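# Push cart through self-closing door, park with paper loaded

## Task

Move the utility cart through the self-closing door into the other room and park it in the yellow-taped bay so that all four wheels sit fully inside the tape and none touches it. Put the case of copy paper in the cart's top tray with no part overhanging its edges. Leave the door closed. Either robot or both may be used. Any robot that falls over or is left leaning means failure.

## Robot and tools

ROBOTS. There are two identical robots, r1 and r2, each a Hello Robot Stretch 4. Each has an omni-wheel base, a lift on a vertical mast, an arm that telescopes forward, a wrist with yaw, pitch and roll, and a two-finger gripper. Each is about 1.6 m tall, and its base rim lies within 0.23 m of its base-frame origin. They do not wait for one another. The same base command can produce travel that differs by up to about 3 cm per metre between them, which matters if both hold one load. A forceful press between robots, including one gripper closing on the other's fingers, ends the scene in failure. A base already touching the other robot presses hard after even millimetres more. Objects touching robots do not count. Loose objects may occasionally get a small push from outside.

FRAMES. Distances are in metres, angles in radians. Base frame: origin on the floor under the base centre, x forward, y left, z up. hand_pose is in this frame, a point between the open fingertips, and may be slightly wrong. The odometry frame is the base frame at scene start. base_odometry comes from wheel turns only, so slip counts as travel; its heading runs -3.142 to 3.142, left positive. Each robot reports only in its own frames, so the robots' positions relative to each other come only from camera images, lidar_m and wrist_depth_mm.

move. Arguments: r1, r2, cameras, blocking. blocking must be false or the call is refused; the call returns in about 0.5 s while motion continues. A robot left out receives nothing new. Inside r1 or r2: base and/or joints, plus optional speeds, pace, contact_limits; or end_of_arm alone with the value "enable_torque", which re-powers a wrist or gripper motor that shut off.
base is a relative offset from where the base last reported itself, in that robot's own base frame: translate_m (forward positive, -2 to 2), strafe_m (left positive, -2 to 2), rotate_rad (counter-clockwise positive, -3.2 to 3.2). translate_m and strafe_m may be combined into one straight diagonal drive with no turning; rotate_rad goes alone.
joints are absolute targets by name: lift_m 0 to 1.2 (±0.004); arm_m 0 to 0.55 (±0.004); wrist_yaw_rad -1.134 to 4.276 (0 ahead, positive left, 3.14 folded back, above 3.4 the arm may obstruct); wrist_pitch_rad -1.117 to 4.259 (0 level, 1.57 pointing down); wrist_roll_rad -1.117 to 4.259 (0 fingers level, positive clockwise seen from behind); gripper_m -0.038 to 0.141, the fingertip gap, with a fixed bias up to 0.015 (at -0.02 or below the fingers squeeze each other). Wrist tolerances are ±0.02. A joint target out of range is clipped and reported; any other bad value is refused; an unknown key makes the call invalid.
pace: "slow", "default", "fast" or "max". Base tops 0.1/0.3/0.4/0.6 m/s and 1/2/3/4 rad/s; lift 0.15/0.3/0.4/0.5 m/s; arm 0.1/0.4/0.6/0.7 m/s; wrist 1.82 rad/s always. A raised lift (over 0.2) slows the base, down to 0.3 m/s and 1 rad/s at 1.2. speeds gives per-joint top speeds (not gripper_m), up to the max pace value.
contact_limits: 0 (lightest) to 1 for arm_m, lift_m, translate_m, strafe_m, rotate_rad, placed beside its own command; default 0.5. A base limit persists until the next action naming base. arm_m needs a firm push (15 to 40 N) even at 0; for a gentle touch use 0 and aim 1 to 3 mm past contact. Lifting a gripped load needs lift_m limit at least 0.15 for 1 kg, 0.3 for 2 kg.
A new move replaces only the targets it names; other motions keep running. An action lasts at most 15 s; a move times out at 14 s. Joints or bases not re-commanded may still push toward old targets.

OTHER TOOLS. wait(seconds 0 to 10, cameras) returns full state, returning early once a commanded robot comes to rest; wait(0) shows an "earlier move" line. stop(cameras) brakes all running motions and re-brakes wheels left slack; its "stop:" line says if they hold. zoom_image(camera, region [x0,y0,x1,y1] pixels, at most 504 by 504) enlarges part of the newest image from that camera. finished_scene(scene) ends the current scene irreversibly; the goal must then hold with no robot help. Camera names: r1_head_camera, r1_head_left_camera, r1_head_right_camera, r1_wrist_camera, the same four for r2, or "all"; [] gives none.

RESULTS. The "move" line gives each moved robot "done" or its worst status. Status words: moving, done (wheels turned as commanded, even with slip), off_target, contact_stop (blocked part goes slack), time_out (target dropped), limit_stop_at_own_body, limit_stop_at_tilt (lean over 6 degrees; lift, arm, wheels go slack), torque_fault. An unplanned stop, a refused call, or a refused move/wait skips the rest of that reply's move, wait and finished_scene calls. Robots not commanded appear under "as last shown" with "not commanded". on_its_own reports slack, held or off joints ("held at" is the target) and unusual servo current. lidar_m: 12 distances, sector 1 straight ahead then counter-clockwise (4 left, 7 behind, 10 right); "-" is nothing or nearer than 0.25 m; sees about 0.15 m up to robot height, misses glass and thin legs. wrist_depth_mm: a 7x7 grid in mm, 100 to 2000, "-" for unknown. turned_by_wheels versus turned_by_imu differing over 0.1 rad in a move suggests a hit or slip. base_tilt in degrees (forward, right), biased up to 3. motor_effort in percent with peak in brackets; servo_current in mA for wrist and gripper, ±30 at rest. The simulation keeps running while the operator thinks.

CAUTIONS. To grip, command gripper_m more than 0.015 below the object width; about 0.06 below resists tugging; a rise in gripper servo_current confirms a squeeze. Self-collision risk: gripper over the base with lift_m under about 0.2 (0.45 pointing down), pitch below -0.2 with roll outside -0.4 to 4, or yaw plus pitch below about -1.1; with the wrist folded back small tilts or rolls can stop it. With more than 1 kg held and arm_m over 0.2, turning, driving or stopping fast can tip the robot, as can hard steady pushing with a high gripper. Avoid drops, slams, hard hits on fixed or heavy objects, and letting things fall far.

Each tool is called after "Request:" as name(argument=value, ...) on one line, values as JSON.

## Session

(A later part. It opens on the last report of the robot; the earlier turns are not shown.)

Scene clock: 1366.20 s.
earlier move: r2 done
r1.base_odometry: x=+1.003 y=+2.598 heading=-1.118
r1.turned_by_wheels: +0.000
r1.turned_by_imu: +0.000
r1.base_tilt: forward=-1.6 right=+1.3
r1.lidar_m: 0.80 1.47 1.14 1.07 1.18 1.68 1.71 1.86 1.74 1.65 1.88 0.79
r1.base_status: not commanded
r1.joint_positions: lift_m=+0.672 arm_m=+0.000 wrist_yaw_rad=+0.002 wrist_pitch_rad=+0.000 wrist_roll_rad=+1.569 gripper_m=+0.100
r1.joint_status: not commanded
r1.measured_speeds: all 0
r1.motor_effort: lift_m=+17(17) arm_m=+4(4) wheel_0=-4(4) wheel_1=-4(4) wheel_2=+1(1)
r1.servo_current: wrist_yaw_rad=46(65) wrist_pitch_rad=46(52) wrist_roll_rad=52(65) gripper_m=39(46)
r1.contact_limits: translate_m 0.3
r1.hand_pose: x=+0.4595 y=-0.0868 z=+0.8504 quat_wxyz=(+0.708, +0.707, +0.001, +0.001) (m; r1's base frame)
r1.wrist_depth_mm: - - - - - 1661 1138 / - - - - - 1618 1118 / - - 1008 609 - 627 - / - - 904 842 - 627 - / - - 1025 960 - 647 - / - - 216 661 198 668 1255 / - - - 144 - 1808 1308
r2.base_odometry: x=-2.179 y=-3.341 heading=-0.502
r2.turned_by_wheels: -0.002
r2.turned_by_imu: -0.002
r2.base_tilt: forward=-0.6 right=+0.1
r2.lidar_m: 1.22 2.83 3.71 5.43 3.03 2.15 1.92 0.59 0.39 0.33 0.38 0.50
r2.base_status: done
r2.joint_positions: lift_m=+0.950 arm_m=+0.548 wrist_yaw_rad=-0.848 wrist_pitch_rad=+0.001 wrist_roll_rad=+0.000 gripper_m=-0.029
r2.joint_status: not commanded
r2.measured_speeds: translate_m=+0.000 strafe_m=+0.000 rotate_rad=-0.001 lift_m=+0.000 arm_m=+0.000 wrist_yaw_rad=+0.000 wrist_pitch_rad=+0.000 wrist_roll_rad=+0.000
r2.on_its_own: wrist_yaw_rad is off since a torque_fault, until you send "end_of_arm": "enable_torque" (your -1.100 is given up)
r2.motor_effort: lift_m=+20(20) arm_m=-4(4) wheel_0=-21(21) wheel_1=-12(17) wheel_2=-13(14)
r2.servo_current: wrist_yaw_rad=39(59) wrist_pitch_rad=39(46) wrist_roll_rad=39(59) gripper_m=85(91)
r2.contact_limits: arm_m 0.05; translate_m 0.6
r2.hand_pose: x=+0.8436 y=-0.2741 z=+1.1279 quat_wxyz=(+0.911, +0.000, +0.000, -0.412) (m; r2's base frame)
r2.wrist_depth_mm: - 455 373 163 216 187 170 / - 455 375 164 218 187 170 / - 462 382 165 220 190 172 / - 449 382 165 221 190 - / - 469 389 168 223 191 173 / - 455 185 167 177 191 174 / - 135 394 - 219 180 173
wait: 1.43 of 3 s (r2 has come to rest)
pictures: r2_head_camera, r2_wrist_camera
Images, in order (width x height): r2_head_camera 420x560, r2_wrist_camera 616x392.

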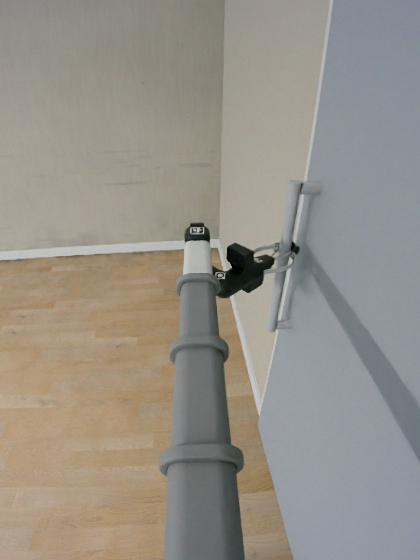

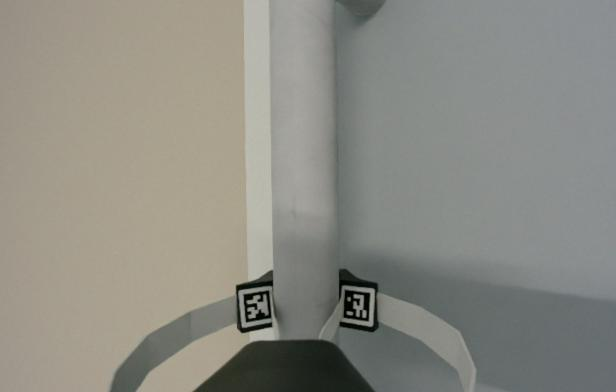

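Request:
move(r2={"base":{"strafe_m":-0.035},"pace":"slow","contact_limits":{"strafe_m":0.4}}, blocking=false, cameras=[])

Request:
wait(seconds=3, cameras=["r2_head_camera","r2_wrist_camera"])

Scene clock: 1371.27 s.
move: r2 moving
r1: as last shown
r1.base_tilt: forward=-1.6 right=+1.2
r1.lidar_m: 0.79 1.48 1.11 1.10 1.14 1.62 1.75 1.84 1.75 1.68 1.87 0.78
r1.motor_effort: lift_m=+17(17) arm_m=+4(4) wheel_0=-3(4) wheel_1=-4(4) wheel_2=+1(1)
r1.servo_current: wrist_yaw_rad=72(72) wrist_pitch_rad=39(46) wrist_roll_rad=52(65) gripper_m=46(46)
r1.contact_limits: translate_m 0.3
r1.wrist_depth_mm: - - - - - 1661 1138 / - - - - - 1576 1182 / - - 991 609 - 621 - / - - 917 854 - 634 - / - - 1025 917 - 647 - / - - 215 661 197 661 1229 / - - - 144 - 1808 1281
r2.base_odometry: x=-2.186 y=-3.353 heading=-0.504
r2.turned_by_wheels: -0.001
r2.turned_by_imu: -0.023
r2.base_tilt: forward=-0.7 right=+0.1
r2.lidar_m: 1.14 2.80 3.65 5.44 3.12 2.16 2.01 0.59 0.37 0.34 0.36 0.50
r2.base_status: strafe_m moving
r2.joint_positions: lift_m=+0.950 arm_m=+0.548 wrist_yaw_rad=-0.834 wrist_pitch_rad=+0.001 wrist_roll_rad=+0.000 gripper_m=-0.029
r2.joint_status: not commanded
r2.measured_speeds: translate_m=-0.001 strafe_m=-0.057 rotate_rad=+0.003 lift_m=+0.000 arm_m=+0.000 wrist_yaw_rad=+0.000 wrist_pitch_rad=+0.000 wrist_roll_rad=+0.000
r2.on_its_own: wrist_yaw_rad is off since a torque_fault, until you send "end_of_arm": "enable_torque" (your -1.100 is given up)
r2.motor_effort: lift_m=+20(20) arm_m=-4(5) wheel_0=-6(22) wheel_1=-13(16) wheel_2=-3(12)
r2.servo_current: wrist_yaw_rad=52(52) wrist_pitch_rad=46(46) wrist_roll_rad=46(52) gripper_m=85(91)
r2.contact_limits: arm_m 0.05; strafe_m 0.4
r2.hand_pose: x=+0.8474 y=-0.2724 z=+1.1279 quat_wxyz=(+0.914, +0.000, +0.000, -0.405) (m; r2's base frame)
r2.wrist_depth_mm: - 436 342 162 214 185 - / - 436 342 164 217 186 168 / - 436 343 165 218 190 169 / - 442 347 166 220 188 170 / - 445 351 167 221 189 171 / - 452 186 166 180 189 171 / - - 370 - 218 183 -
pictures: none
No camera images: "cameras" was empty.

Scene clock: 1372.17 s.
earlier move: r2 done
r1.base_odometry: x=+1.003 y=+2.598 heading=-1.118
r1.turned_by_wheels: +0.000
r1.turned_by_imu: +0.000
r1.base_tilt: forward=-1.6 right=+1.3
r1.lidar_m: 0.78 1.51 1.13 1.08 1.14 1.65 1.73 1.85 1.75 1.69 1.88 0.78
r1.base_status: not commanded
r1.joint_positions: lift_m=+0.672 arm_m=+0.000 wrist_yaw_rad=+0.002 wrist_pitch_rad=+0.000 wrist_roll_rad=+1.569 gripper_m=+0.100
r1.joint_status: not commanded
r1.measured_speeds: all 0
r1.motor_effort: lift_m=+17(17) arm_m=+4(4) wheel_0=-3(4) wheel_1=-3(4) wheel_2=+1(1)
r1.servo_current: wrist_yaw_rad=46(72) wrist_pitch_rad=39(46) wrist_roll_rad=33(65) gripper_m=39(46)
r1.contact_limits: translate_m 0.3
r1.hand_pose: x=+0.4595 y=-0.0868 z=+0.8504 quat_wxyz=(+0.708, +0.707, +0.001, +0.001) (m; r1's base frame)
r1.wrist_depth_mm: - - - - - 1661 1138 / - - - - - 1576 1160 / - - 976 621 - 621 - / - - 891 831 - 634 - / - - 1025 946 - 661 - / - - 215 661 198 661 1205 / - - - 143 - 1756 1308
r2.base_odometry: x=-2.196 y=-3.371 heading=-0.502
r2.turned_by_wheels: +0.002
r2.turned_by_imu: +0.002
r2.base_tilt: forward=-0.7 right=+0.0
r2.lidar_m: 0.82 2.81 3.62 5.47 3.14 2.14 2.00 0.55 0.35 0.34 0.35 0.45
r2.base_status: done
r2.joint_positions: lift_m=+0.950 arm_m=+0.548 wrist_yaw_rad=-0.833 wrist_pitch_rad=+0.001 wrist_roll_rad=+0.000 gripper_m=-0.029
r2.joint_status: not commanded
r2.measured_speeds: all 0
r2.on_its_own: wrist_yaw_rad is off since a torque_fault, until you send "end_of_arm": "enable_torque" (your -1.100 is given up)
r2.motor_effort: lift_m=+20(20) arm_m=-4(5) wheel_0=+8(22) wheel_1=-3(16) wheel_2=-3(12)
r2.servo_current: wrist_yaw_rad=46(65) wrist_pitch_rad=39(46) wrist_roll_rad=46(59) gripper_m=85(91)
r2.contact_limits: arm_m 0.05; strafe_m 0.4
r2.hand_pose: x=+0.8478 y=-0.2722 z=+1.1279 quat_wxyz=(+0.915, +0.000, +0.000, -0.404) (m; r2's base frame)
r2.wrist_depth_mm: - 421 293 160 211 180 - / - 424 296 161 213 182 - / - 427 298 162 219 186 165 / - 415 303 165 215 180 166 / - 418 303 164 216 181 169 / - 427 187 165 181 186 167 / - - 312 - 213 178 -
wait: 0.90 of 3 s (r2 has come to rest)
pictures: r2_head_camera, r2_wrist_camera
Images, in order (width x height): r2_head_camera 420x560, r2_wrist_camera 616x392.

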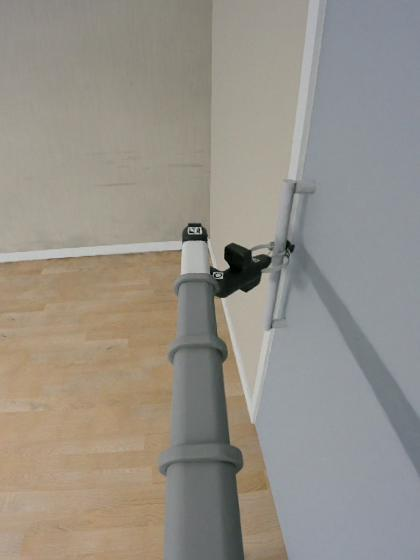

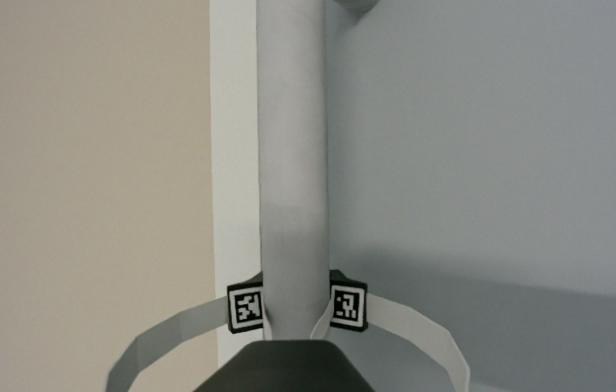

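Request:
move(r2={"end_of_arm":"enable_torque"}, blocking=false, cameras=[])

Request:
move(r2={"joints":{"gripper_m":0.1}}, blocking=false, cameras=[])

Request:
wait(seconds=2, cameras=["r2_head_camera","r2_wrist_camera"])

Scene clock: 1378.93 s.
r1: as last shown
r1.lidar_m: 0.79 1.49 1.14 1.08 1.15 1.65 1.74 1.83 1.75 1.67 1.87 0.80
r1.motor_effort: lift_m=+17(17) arm_m=+4(4) wheel_0=-3(3) wheel_1=-4(4) wheel_2=+1(1)
r1.servo_current: wrist_yaw_rad=39(59) wrist_pitch_rad=39(46) wrist_roll_rad=65(72) gripper_m=39(46)
r1.contact_limits: translate_m 0.3
r1.wrist_depth_mm: - - - - - 1661 1138 / - - - - - 1576 1160 / - - 991 615 - 627 - / - - 904 831 - 647 - / - - 1025 960 - 661 - / - - 216 668 197 668 1229 / - - - 144 - 1863 1308
r2.base_odometry: x=-2.196 y=-3.371 heading=-0.502
r2.turned_by_wheels: +0.000
r2.turned_by_imu: +0.001
r2.base_tilt: forward=-0.7 right=+0.0
r2.lidar_m: 0.81 2.80 3.62 5.47 3.15 2.17 2.00 0.56 0.34 0.33 0.36 0.49
r2.base_status: not commanded
r2.joint_positions: lift_m=+0.950 arm_m=+0.548 wrist_yaw_rad=-0.833 wrist_pitch_rad=+0.001 wrist_roll_rad=+0.000 gripper_m=-0.029
r2.joint_status: not commanded
r2.measured_speeds: all 0
r2.end_of_arm: enable_torque: each motor that was off is on again
r2.on_its_own: wrist_yaw_rad is held at -0.833, not at your -1.100, since a torque_fault
r2.motor_effort: lift_m=+20(20) arm_m=-4(4) wheel_0=+7(8) wheel_1=-3(3) wheel_2=-3(3)
r2.servo_current: wrist_yaw_rad=52(52) wrist_pitch_rad=39(46) wrist_roll_rad=52(52) gripper_m=85(91)
r2.contact_limits: arm_m 0.05; strafe_m 0.4
r2.hand_pose: x=+0.8478 y=-0.2722 z=+1.1279 quat_wxyz=(+0.915, +0.000, +0.000, -0.404) (m; r2's base frame)
r2.wrist_depth_mm: - 421 293 160 211 180 - / - 424 296 162 212 181 - / - 427 298 163 219 187 165 / - 415 300 165 216 180 165 / - 421 303 164 216 181 169 / - 427 186 164 180 185 167 / - - 310 - 213 178 -
pictures: none
No camera images: "cameras" was empty.

Scene clock: 1379.43 s.
move: r2 moving
r1: as last shown
r1.lidar_m: 0.79 1.49 1.11 1.08 1.13 1.67 1.74 1.83 1.75 1.67 1.87 0.79
r1.motor_effort: lift_m=+17(17) arm_m=+4(4) wheel_0=-4(4) wheel_1=-4(4) wheel_2=+1(1)
r1.servo_current: wrist_yaw_rad=52(59) wrist_pitch_rad=39(52) wrist_roll_rad=52(59) gripper_m=46(46)
r1.contact_limits: translate_m 0.3
r1.wrist_depth_mm: - - - - - 1708 1118 / - - - - - 1618 1160 / - - 1008 609 - 627 - / - - 917 854 - 634 - / - - 1025 946 - 640 - / - - 215 661 198 654 1229 / - - - 144 - 1863 1308
r2.base_odometry: x=-2.196 y=-3.371 heading=-0.502
r2.turned_by_wheels: +0.000
r2.turned_by_imu: +0.000
r2.base_tilt: forward=-0.7 right=+0.1
r2.lidar_m: 0.83 2.79 3.63 5.44 3.11 2.14 2.00 0.54 0.37 0.33 0.33 0.48
r2.base_status: not commanded
r2.joint_positions: lift_m=+0.950 arm_m=+0.548 wrist_yaw_rad=-0.833 wrist_pitch_rad=+0.001 wrist_roll_rad=+0.000 gripper_m=-0.003
r2.joint_status: gripper_m moving
r2.measured_speeds: all 0
r2.on_its_own: wrist_yaw_rad is held at -0.833, not at your -1.100, since a torque_fault
r2.motor_effort: lift_m=+20(20) arm_m=-4(4) wheel_0=+8(8) wheel_1=-2(3) wheel_2=-3(3)
r2.servo_current: wrist_yaw_rad=46(52) wrist_pitch_rad=39(46) wrist_roll_rad=46(59) gripper_m=117(117)
r2.contact_limits: arm_m 0.05; strafe_m 0.4
r2.hand_pose: x=+0.8478 y=-0.2722 z=+1.1279 quat_wxyz=(+0.915, +0.000, +0.000, -0.404) (m; r2's base frame)
r2.wrist_depth_mm: - 418 293 163 212 181 - / - 421 296 163 213 182 164 / - 427 297 164 219 187 166 / - 433 301 166 216 185 167 / - 415 304 165 218 185 168 / - 427 189 166 185 186 168 / - 137 312 - 220 179 -
pictures: none
No camera images: "cameras" was empty.

Scene clock: 1380.93 s.
earlier move: r2 done
r1.base_odometry: x=+1.003 y=+2.598 heading=-1.118
r1.turned_by_wheels: +0.000
r1.turned_by_imu: +0.000
r1.base_tilt: forward=-1.6 right=+1.3
r1.lidar_m: 0.79 1.49 1.13 1.09 1.14 1.67 1.74 1.83 1.74 1.66 1.87 0.81
r1.base_status: not commanded
r1.joint_positions: lift_m=+0.672 arm_m=+0.000 wrist_yaw_rad=+0.002 wrist_pitch_rad=+0.000 wrist_roll_rad=+1.569 gripper_m=+0.100
r1.joint_status: not commanded
r1.measured_speeds: all 0
r1.motor_effort: lift_m=+17(17) arm_m=+4(4) wheel_0=-3(4) wheel_1=-4(4) wheel_2=+1(1)
r1.servo_current: wrist_yaw_rad=52(72) wrist_pitch_rad=46(52) wrist_roll_rad=46(65) gripper_m=46(52)
r1.contact_limits: translate_m 0.3
r1.hand_pose: x=+0.4595 y=-0.0868 z=+0.8504 quat_wxyz=(+0.708, +0.707, +0.001, +0.001) (m; r1's base frame)
r1.wrist_depth_mm: - - - - - 1661 1160 / - - - - - 1618 1160 / - - 976 615 - 621 - / - - 904 842 - 640 - / - - 1042 960 - 647 - / - - 215 668 198 661 1229 / - - - 144 - 1808 1308
r2.base_odometry: x=-2.196 y=-3.371 heading=-0.502
r2.turned_by_wheels: +0.000
r2.turned_by_imu: +0.000
r2.base_tilt: forward=-0.6 right=+0.1
r2.lidar_m: 0.83 2.80 3.64 5.48 3.14 2.13 2.01 0.56 0.37 0.33 0.36 0.47
r2.base_status: not commanded
r2.joint_positions: lift_m=+0.950 arm_m=+0.548 wrist_yaw_rad=-0.833 wrist_pitch_rad=+0.001 wrist_roll_rad=+0.000 gripper_m=+0.100
r2.joint_status: all done
r2.measured_speeds: all 0
r2.on_its_own: wrist_yaw_rad is held at -0.833, not at your -1.100, since a torque_fault
r2.motor_effort: lift_m=+20(20) arm_m=-4(4) wheel_0=+8(8) wheel_1=+0(3) wheel_2=-1(3)
r2.servo_current: wrist_yaw_rad=52(65) wrist_pitch_rad=39(46) wrist_roll_rad=46(59) gripper_m=52(117)
r2.contact_limits: arm_m 0.05; strafe_m 0.4
r2.hand_pose: x=+0.8478 y=-0.2722 z=+1.1279 quat_wxyz=(+0.915, +0.000, +0.000, -0.404) (m; r2's base frame)
r2.wrist_depth_mm: - 424 297 161 213 181 - / - 430 298 162 214 182 165 / - 415 301 163 216 188 166 / - 418 304 166 217 185 167 / - 424 310 166 218 186 167 / - 433 200 166 191 187 169 / - 402 338 - 216 183 -
wait: 1.50 of 2 s (r2 has come to rest)
pictures: r2_head_camera, r2_wrist_camera
Images, in order (width x height): r2_head_camera 420x560, r2_wrist_camera 616x392.

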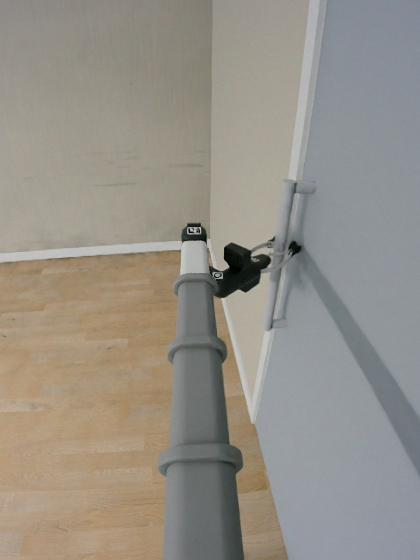

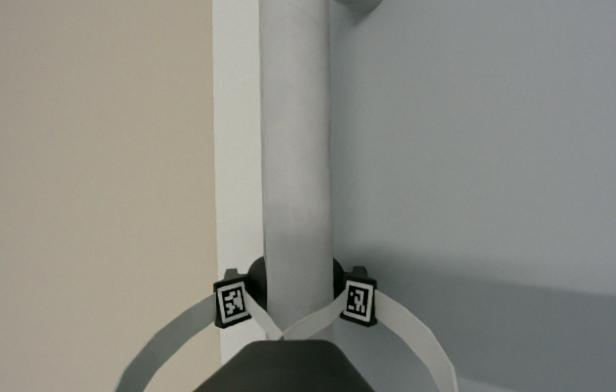

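Request:
move(r2={"base":{"translate_m":-0.11,"strafe_m":0.12},"pace":"slow","contact_limits":{"translate_m":0.2}}, blocking=false, cameras=[])

Request:
wait(seconds=3, cameras=["r2_head_camera","r2_wrist_camera"])

Scene clock: 1387.57 s.
move: r2 moving
r1: as last shown
r1.lidar_m: 0.80 1.51 1.13 1.07 1.13 1.68 1.73 1.84 1.75 1.65 1.86 0.78
r1.servo_current: wrist_yaw_rad=72(72) wrist_pitch_rad=46(46) wrist_roll_rad=46(52) gripper_m=46(52)
r1.contact_limits: translate_m 0.3
r1.wrist_depth_mm: - - - - - 1708 1118 / - - - - - 1576 1138 / - - 991 615 - 627 - / - - 904 842 - 634 - / - - 1008 946 - 654 - / - - 215 654 198 661 1255 / - - - 144 - 1756 1336
r2.base_odometry: x=-2.199 y=-3.359 heading=-0.500
r2.turned_by_wheels: +0.002
r2.turned_by_imu: +0.003
r2.base_tilt: forward=-0.6 right=+0.0
r2.lidar_m: 1.13 2.82 3.64 5.45 3.11 2.13 1.98 0.56 0.35 0.34 0.35 0.48
r2.base_status: translate_m moving; strafe_m moving
r2.joint_positions: lift_m=+0.950 arm_m=+0.548 wrist_yaw_rad=-0.832 wrist_pitch_rad=+0.001 wrist_roll_rad=+0.000 gripper_m=+0.100
r2.joint_status: not commanded
r2.measured_speeds: translate_m=-0.034 strafe_m=+0.036 rotate_rad=-0.003 lift_m=+0.000 arm_m=+0.000 wrist_yaw_rad=+0.004 wrist_pitch_rad=+0.000 wrist_roll_rad=+0.000
r2.on_its_own: wrist_yaw_rad is held at -0.833, not at your -1.100, since a torque_fault
r2.motor_effort: lift_m=+20(20) arm_m=-4(4) wheel_0=+2(7) wheel_1=+9(9) wheel_2=+15(16)
r2.servo_current: wrist_yaw_rad=52(52) wrist_pitch_rad=46(46) wrist_roll_rad=46(52) gripper_m=52(52)
r2.contact_limits: arm_m 0.05; translate_m 0.2
r2.hand_pose: x=+0.8481 y=-0.2720 z=+1.1279 quat_wxyz=(+0.915, +0.000, +0.000, -0.404) (m; r2's base frame)
r2.wrist_depth_mm: - 433 336 174 220 195 172 / - 436 340 182 227 192 173 / - 439 342 177 227 194 174 / - 427 342 176 228 198 - / - 433 317 177 225 196 177 / - 436 195 179 195 196 177 / - 160 370 - 228 189 177
pictures: none
No camera images: "cameras" was empty.

Scene clock: 1389.97 s.
earlier move: r2 done
r1.base_odometry: x=+1.003 y=+2.598 heading=-1.118
r1.turned_by_wheels: +0.000
r1.turned_by_imu: +0.000
r1.base_tilt: forward=-1.6 right=+1.3
r1.lidar_m: 0.78 1.51 1.11 1.08 1.15 1.68 1.74 1.81 1.74 1.67 1.86 0.79
r1.base_status: not commanded
r1.joint_positions: lift_m=+0.672 arm_m=+0.000 wrist_yaw_rad=+0.002 wrist_pitch_rad=+0.000 wrist_roll_rad=+1.569 gripper_m=+0.100
r1.joint_status: not commanded
r1.measured_speeds: all 0
r1.motor_effort: lift_m=+17(17) arm_m=+4(4) wheel_0=-3(4) wheel_1=-4(4) wheel_2=+1(1)
r1.servo_current: wrist_yaw_rad=33(72) wrist_pitch_rad=39(46) wrist_roll_rad=52(78) gripper_m=46(52)
r1.contact_limits: translate_m 0.3
r1.hand_pose: x=+0.4595 y=-0.0868 z=+0.8504 quat_wxyz=(+0.708, +0.707, +0.001, +0.001) (m; r1's base frame)
r1.wrist_depth_mm: - - - - - 1756 1160 / - - - - - 1576 1138 / - - 976 615 - 621 - / - - 891 842 - 634 - / - - 1025 946 - 647 - / - - 216 668 198 661 1255 / - - - 144 - 1756 1308
r2.base_odometry: x=-2.235 y=-3.213 heading=-0.501
r2.turned_by_wheels: -0.002
r2.turned_by_imu: -0.001
r2.base_tilt: forward=-0.7 right=+0.1
r2.lidar_m: 1.50 2.88 3.76 5.32 2.99 2.05 1.90 0.77 0.51 0.46 0.48 0.65
r2.base_status: done
r2.joint_positions: lift_m=+0.950 arm_m=+0.548 wrist_yaw_rad=-0.832 wrist_pitch_rad=+0.001 wrist_roll_rad=+0.000 gripper_m=+0.100
r2.joint_status: not commanded
r2.measured_speeds: all 0
r2.on_its_own: wrist_yaw_rad is held at -0.833, not at your -1.100, since a torque_fault
r2.motor_effort: lift_m=+20(20) arm_m=-3(4) wheel_0=-5(11) wheel_1=+3(11) wheel_2=+7(16)
r2.servo_current: wrist_yaw_rad=46(59) wrist_pitch_rad=46(52) wrist_roll_rad=59(59) gripper_m=59(59)
r2.contact_limits: arm_m 0.05; translate_m 0.2
r2.hand_pose: x=+0.8481 y=-0.2720 z=+1.1279 quat_wxyz=(+0.915, +0.000, +0.000, -0.404) (m; r2's base frame)
r2.wrist_depth_mm: - - 477 392 345 296 266 / - - - 384 345 296 266 / - - - 387 349 298 270 / - - - 392 351 301 266 / - - 459 392 355 304 268 / - - 190 330 195 297 273 / - - - - 343 304 270
wait: 2.40 of 3 s (r2 has come to rest)
pictures: r2_head_camera, r2_wrist_camera
Images, in order (width x height): r2_head_camera 420x560, r2_wrist_camera 616x392.

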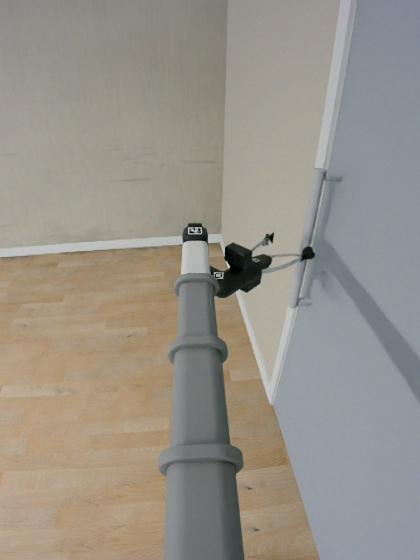

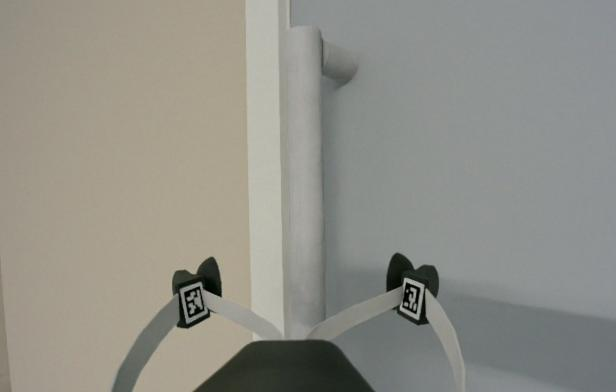

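Request:
move(r2={"base":{"translate_m":-0.05,"strafe_m":0.2},"pace":"slow","contact_limits":{"translate_m":0.2}}, blocking=false, cameras=[])

Request:
wait(seconds=3.5, cameras=["r2_head_right_camera","r2_wrist_camera"])

Request:
zoom_image(camera="r2_wrist_camera", region=[200, 0, 500, 250])

Scene clock: 1396.27 s.
move: r2 moving
r1: as last shown
r1.lidar_m: 0.79 1.51 1.12 1.06 1.15 1.63 1.74 1.87 1.74 1.66 1.86 0.78
r1.servo_current: wrist_yaw_rad=52(65) wrist_pitch_rad=46(46) wrist_roll_rad=52(78) gripper_m=46(52)
r1.contact_limits: translate_m 0.3
r1.wrist_depth_mm: - - - - - 1756 1138 / - - - - - 1618 1138 / - - 991 615 - 621 - / - - 891 842 - 627 - / - - 1025 946 - 647 - / - - 216 661 198 661 1205 / - - - 144 - 1808 1308
r2.base_odometry: x=-2.232 y=-3.201 heading=-0.501
r2.turned_by_wheels: +0.001
r2.turned_by_imu: +0.001
r2.base_tilt: forward=-0.6 right=+0.1
r2.lidar_m: 1.51 2.93 3.76 5.33 2.94 2.05 1.91 0.78 0.53 0.48 0.50 0.64
r2.base_status: translate_m moving; strafe_m moving
r2.joint_positions: lift_m=+0.950 arm_m=+0.548 wrist_yaw_rad=-0.832 wrist_pitch_rad=+0.001 wrist_roll_rad=+0.000 gripper_m=+0.100
r2.joint_status: not commanded
r2.measured_speeds: translate_m=-0.013 strafe_m=+0.048 rotate_rad=-0.002 lift_m=+0.000 arm_m=+0.000 wrist_yaw_rad=+0.000 wrist_pitch_rad=+0.000 wrist_roll_rad=+0.000
r2.on_its_own: wrist_yaw_rad is held at -0.833, not at your -1.100, since a torque_fault
r2.motor_effort: lift_m=+20(20) arm_m=-4(4) wheel_0=-6(12) wheel_1=+8(8) wheel_2=+7(8)
r2.servo_current: wrist_yaw_rad=46(59) wrist_pitch_rad=46(46) wrist_roll_rad=59(59) gripper_m=52(52)
r2.contact_limits: arm_m 0.05; translate_m 0.2
r2.hand_pose: x=+0.8481 y=-0.2720 z=+1.1279 quat_wxyz=(+0.915, +0.000, +0.000, -0.404) (m; r2's base frame)
r2.wrist_depth_mm: - - - 427 357 306 274 / - - - 347 359 307 277 / - - - 402 362 310 274 / - - - 442 366 310 281 / - - 477 445 366 314 283 / - - 191 336 195 301 285 / - - - - 355 315 285
pictures: none
No camera images: "cameras" was empty.

Scene clock: 1399.07 s.
earlier move: r2 done
r1.base_odometry: x=+1.003 y=+2.598 heading=-1.118
r1.turned_by_wheels: +0.000
r1.turned_by_imu: +0.000
r1.base_tilt: forward=-1.6 right=+1.3
r1.lidar_m: 0.80 1.48 1.11 1.07 1.13 1.66 1.74 1.83 1.75 1.66 1.86 0.80
r1.base_status: not commanded
r1.joint_positions: lift_m=+0.672 arm_m=+0.000 wrist_yaw_rad=+0.002 wrist_pitch_rad=+0.000 wrist_roll_rad=+1.569 gripper_m=+0.100
r1.joint_status: not commanded
r1.measured_speeds: all 0
r1.motor_effort: lift_m=+17(17) arm_m=+4(4) wheel_0=-3(4) wheel_1=-4(4) wheel_2=+1(1)
r1.servo_current: wrist_yaw_rad=46(72) wrist_pitch_rad=33(59) wrist_roll_rad=39(78) gripper_m=46(52)
r1.contact_limits: translate_m 0.3
r1.hand_pose: x=+0.4595 y=-0.0868 z=+0.8504 quat_wxyz=(+0.708, +0.707, +0.001, +0.001) (m; r1's base frame)
r1.wrist_depth_mm: - - - - - 1661 1138 / - - - - - 1618 1118 / - - 1008 615 - 621 - / - - 878 842 - 627 - / - - 1042 931 - 647 - / - - 215 661 198 661 1229 / - - - 144 - 1756 1308
r2.base_odometry: x=-2.183 y=-3.014 heading=-0.501
r2.turned_by_wheels: +0.000
r2.turned_by_imu: +0.000
r2.base_tilt: forward=-0.7 right=+0.1
r2.lidar_m: 2.11 2.94 3.79 5.13 2.89 2.03 1.86 1.07 0.72 0.66 0.69 0.92
r2.base_status: done
r2.joint_positions: lift_m=+0.950 arm_m=+0.548 wrist_yaw_rad=-0.832 wrist_pitch_rad=+0.001 wrist_roll_rad=+0.000 gripper_m=+0.100
r2.joint_status: not commanded
r2.measured_speeds: all 0
r2.on_its_own: wrist_yaw_rad is held at -0.833, not at your -1.100, since a torque_fault
r2.motor_effort: lift_m=+20(20) arm_m=-4(4) wheel_0=-4(12) wheel_1=+4(9) wheel_2=+6(8)
r2.servo_current: wrist_yaw_rad=46(59) wrist_pitch_rad=33(52) wrist_roll_rad=52(59) gripper_m=52(59)
r2.contact_limits: arm_m 0.05; translate_m 0.2
r2.hand_pose: x=+0.8481 y=-0.2720 z=+1.1279 quat_wxyz=(+0.915, +0.000, +0.000, -0.404) (m; r2's base frame)
r2.wrist_depth_mm: - - - - - - - / 1756 - - - 539 - - / 1708 - - - 512 - - / - - - - 512 - - / - - - - 521 - - / 1756 - 188 - 191 - - / - - - - - - -
wait: 2.80 of 3.5 s (r2 has come to rest)
pictures: r2_head_right_camera, r2_wrist_camera
Images, in order (width x height): r2_head_right_camera 420x672, r2_wrist_camera 616x392.

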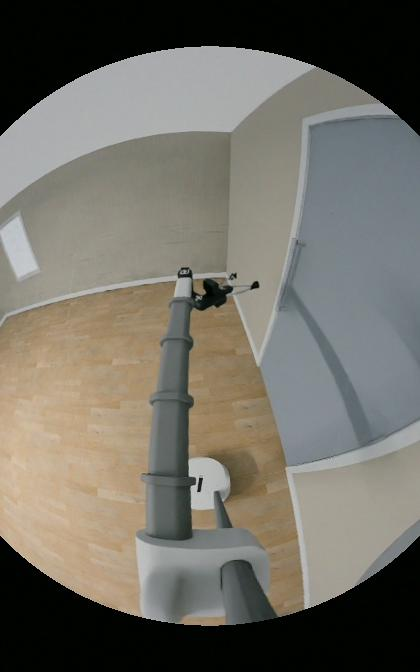

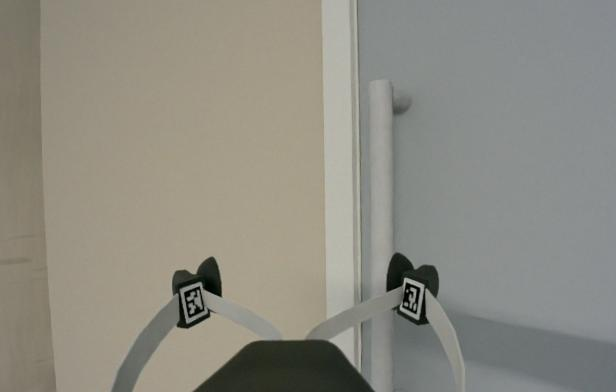

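Scaled by 1.680.

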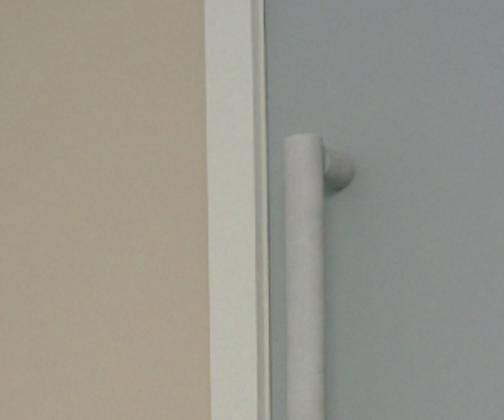

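Request:
zoom_image(camera="r2_head_right_camera", region=[230, 90, 420, 500])

Request:
zoom_image(camera="r2_wrist_camera", region=[320, 0, 420, 80])

Scaled by 1.229 from the camera's 420x672 image, which has a finer 600x960 frame.

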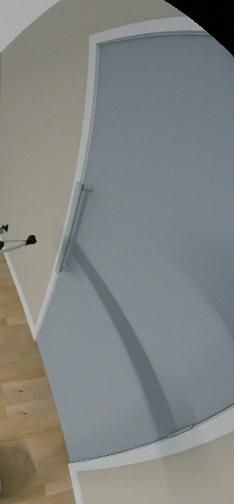

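Scaled by 5.040.

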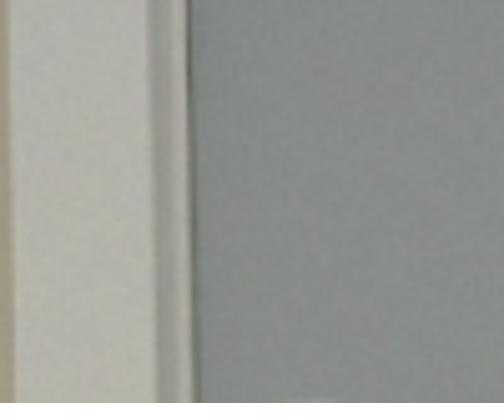

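Request:
finished_scene(scene=1)

The scene is finished: the task was done.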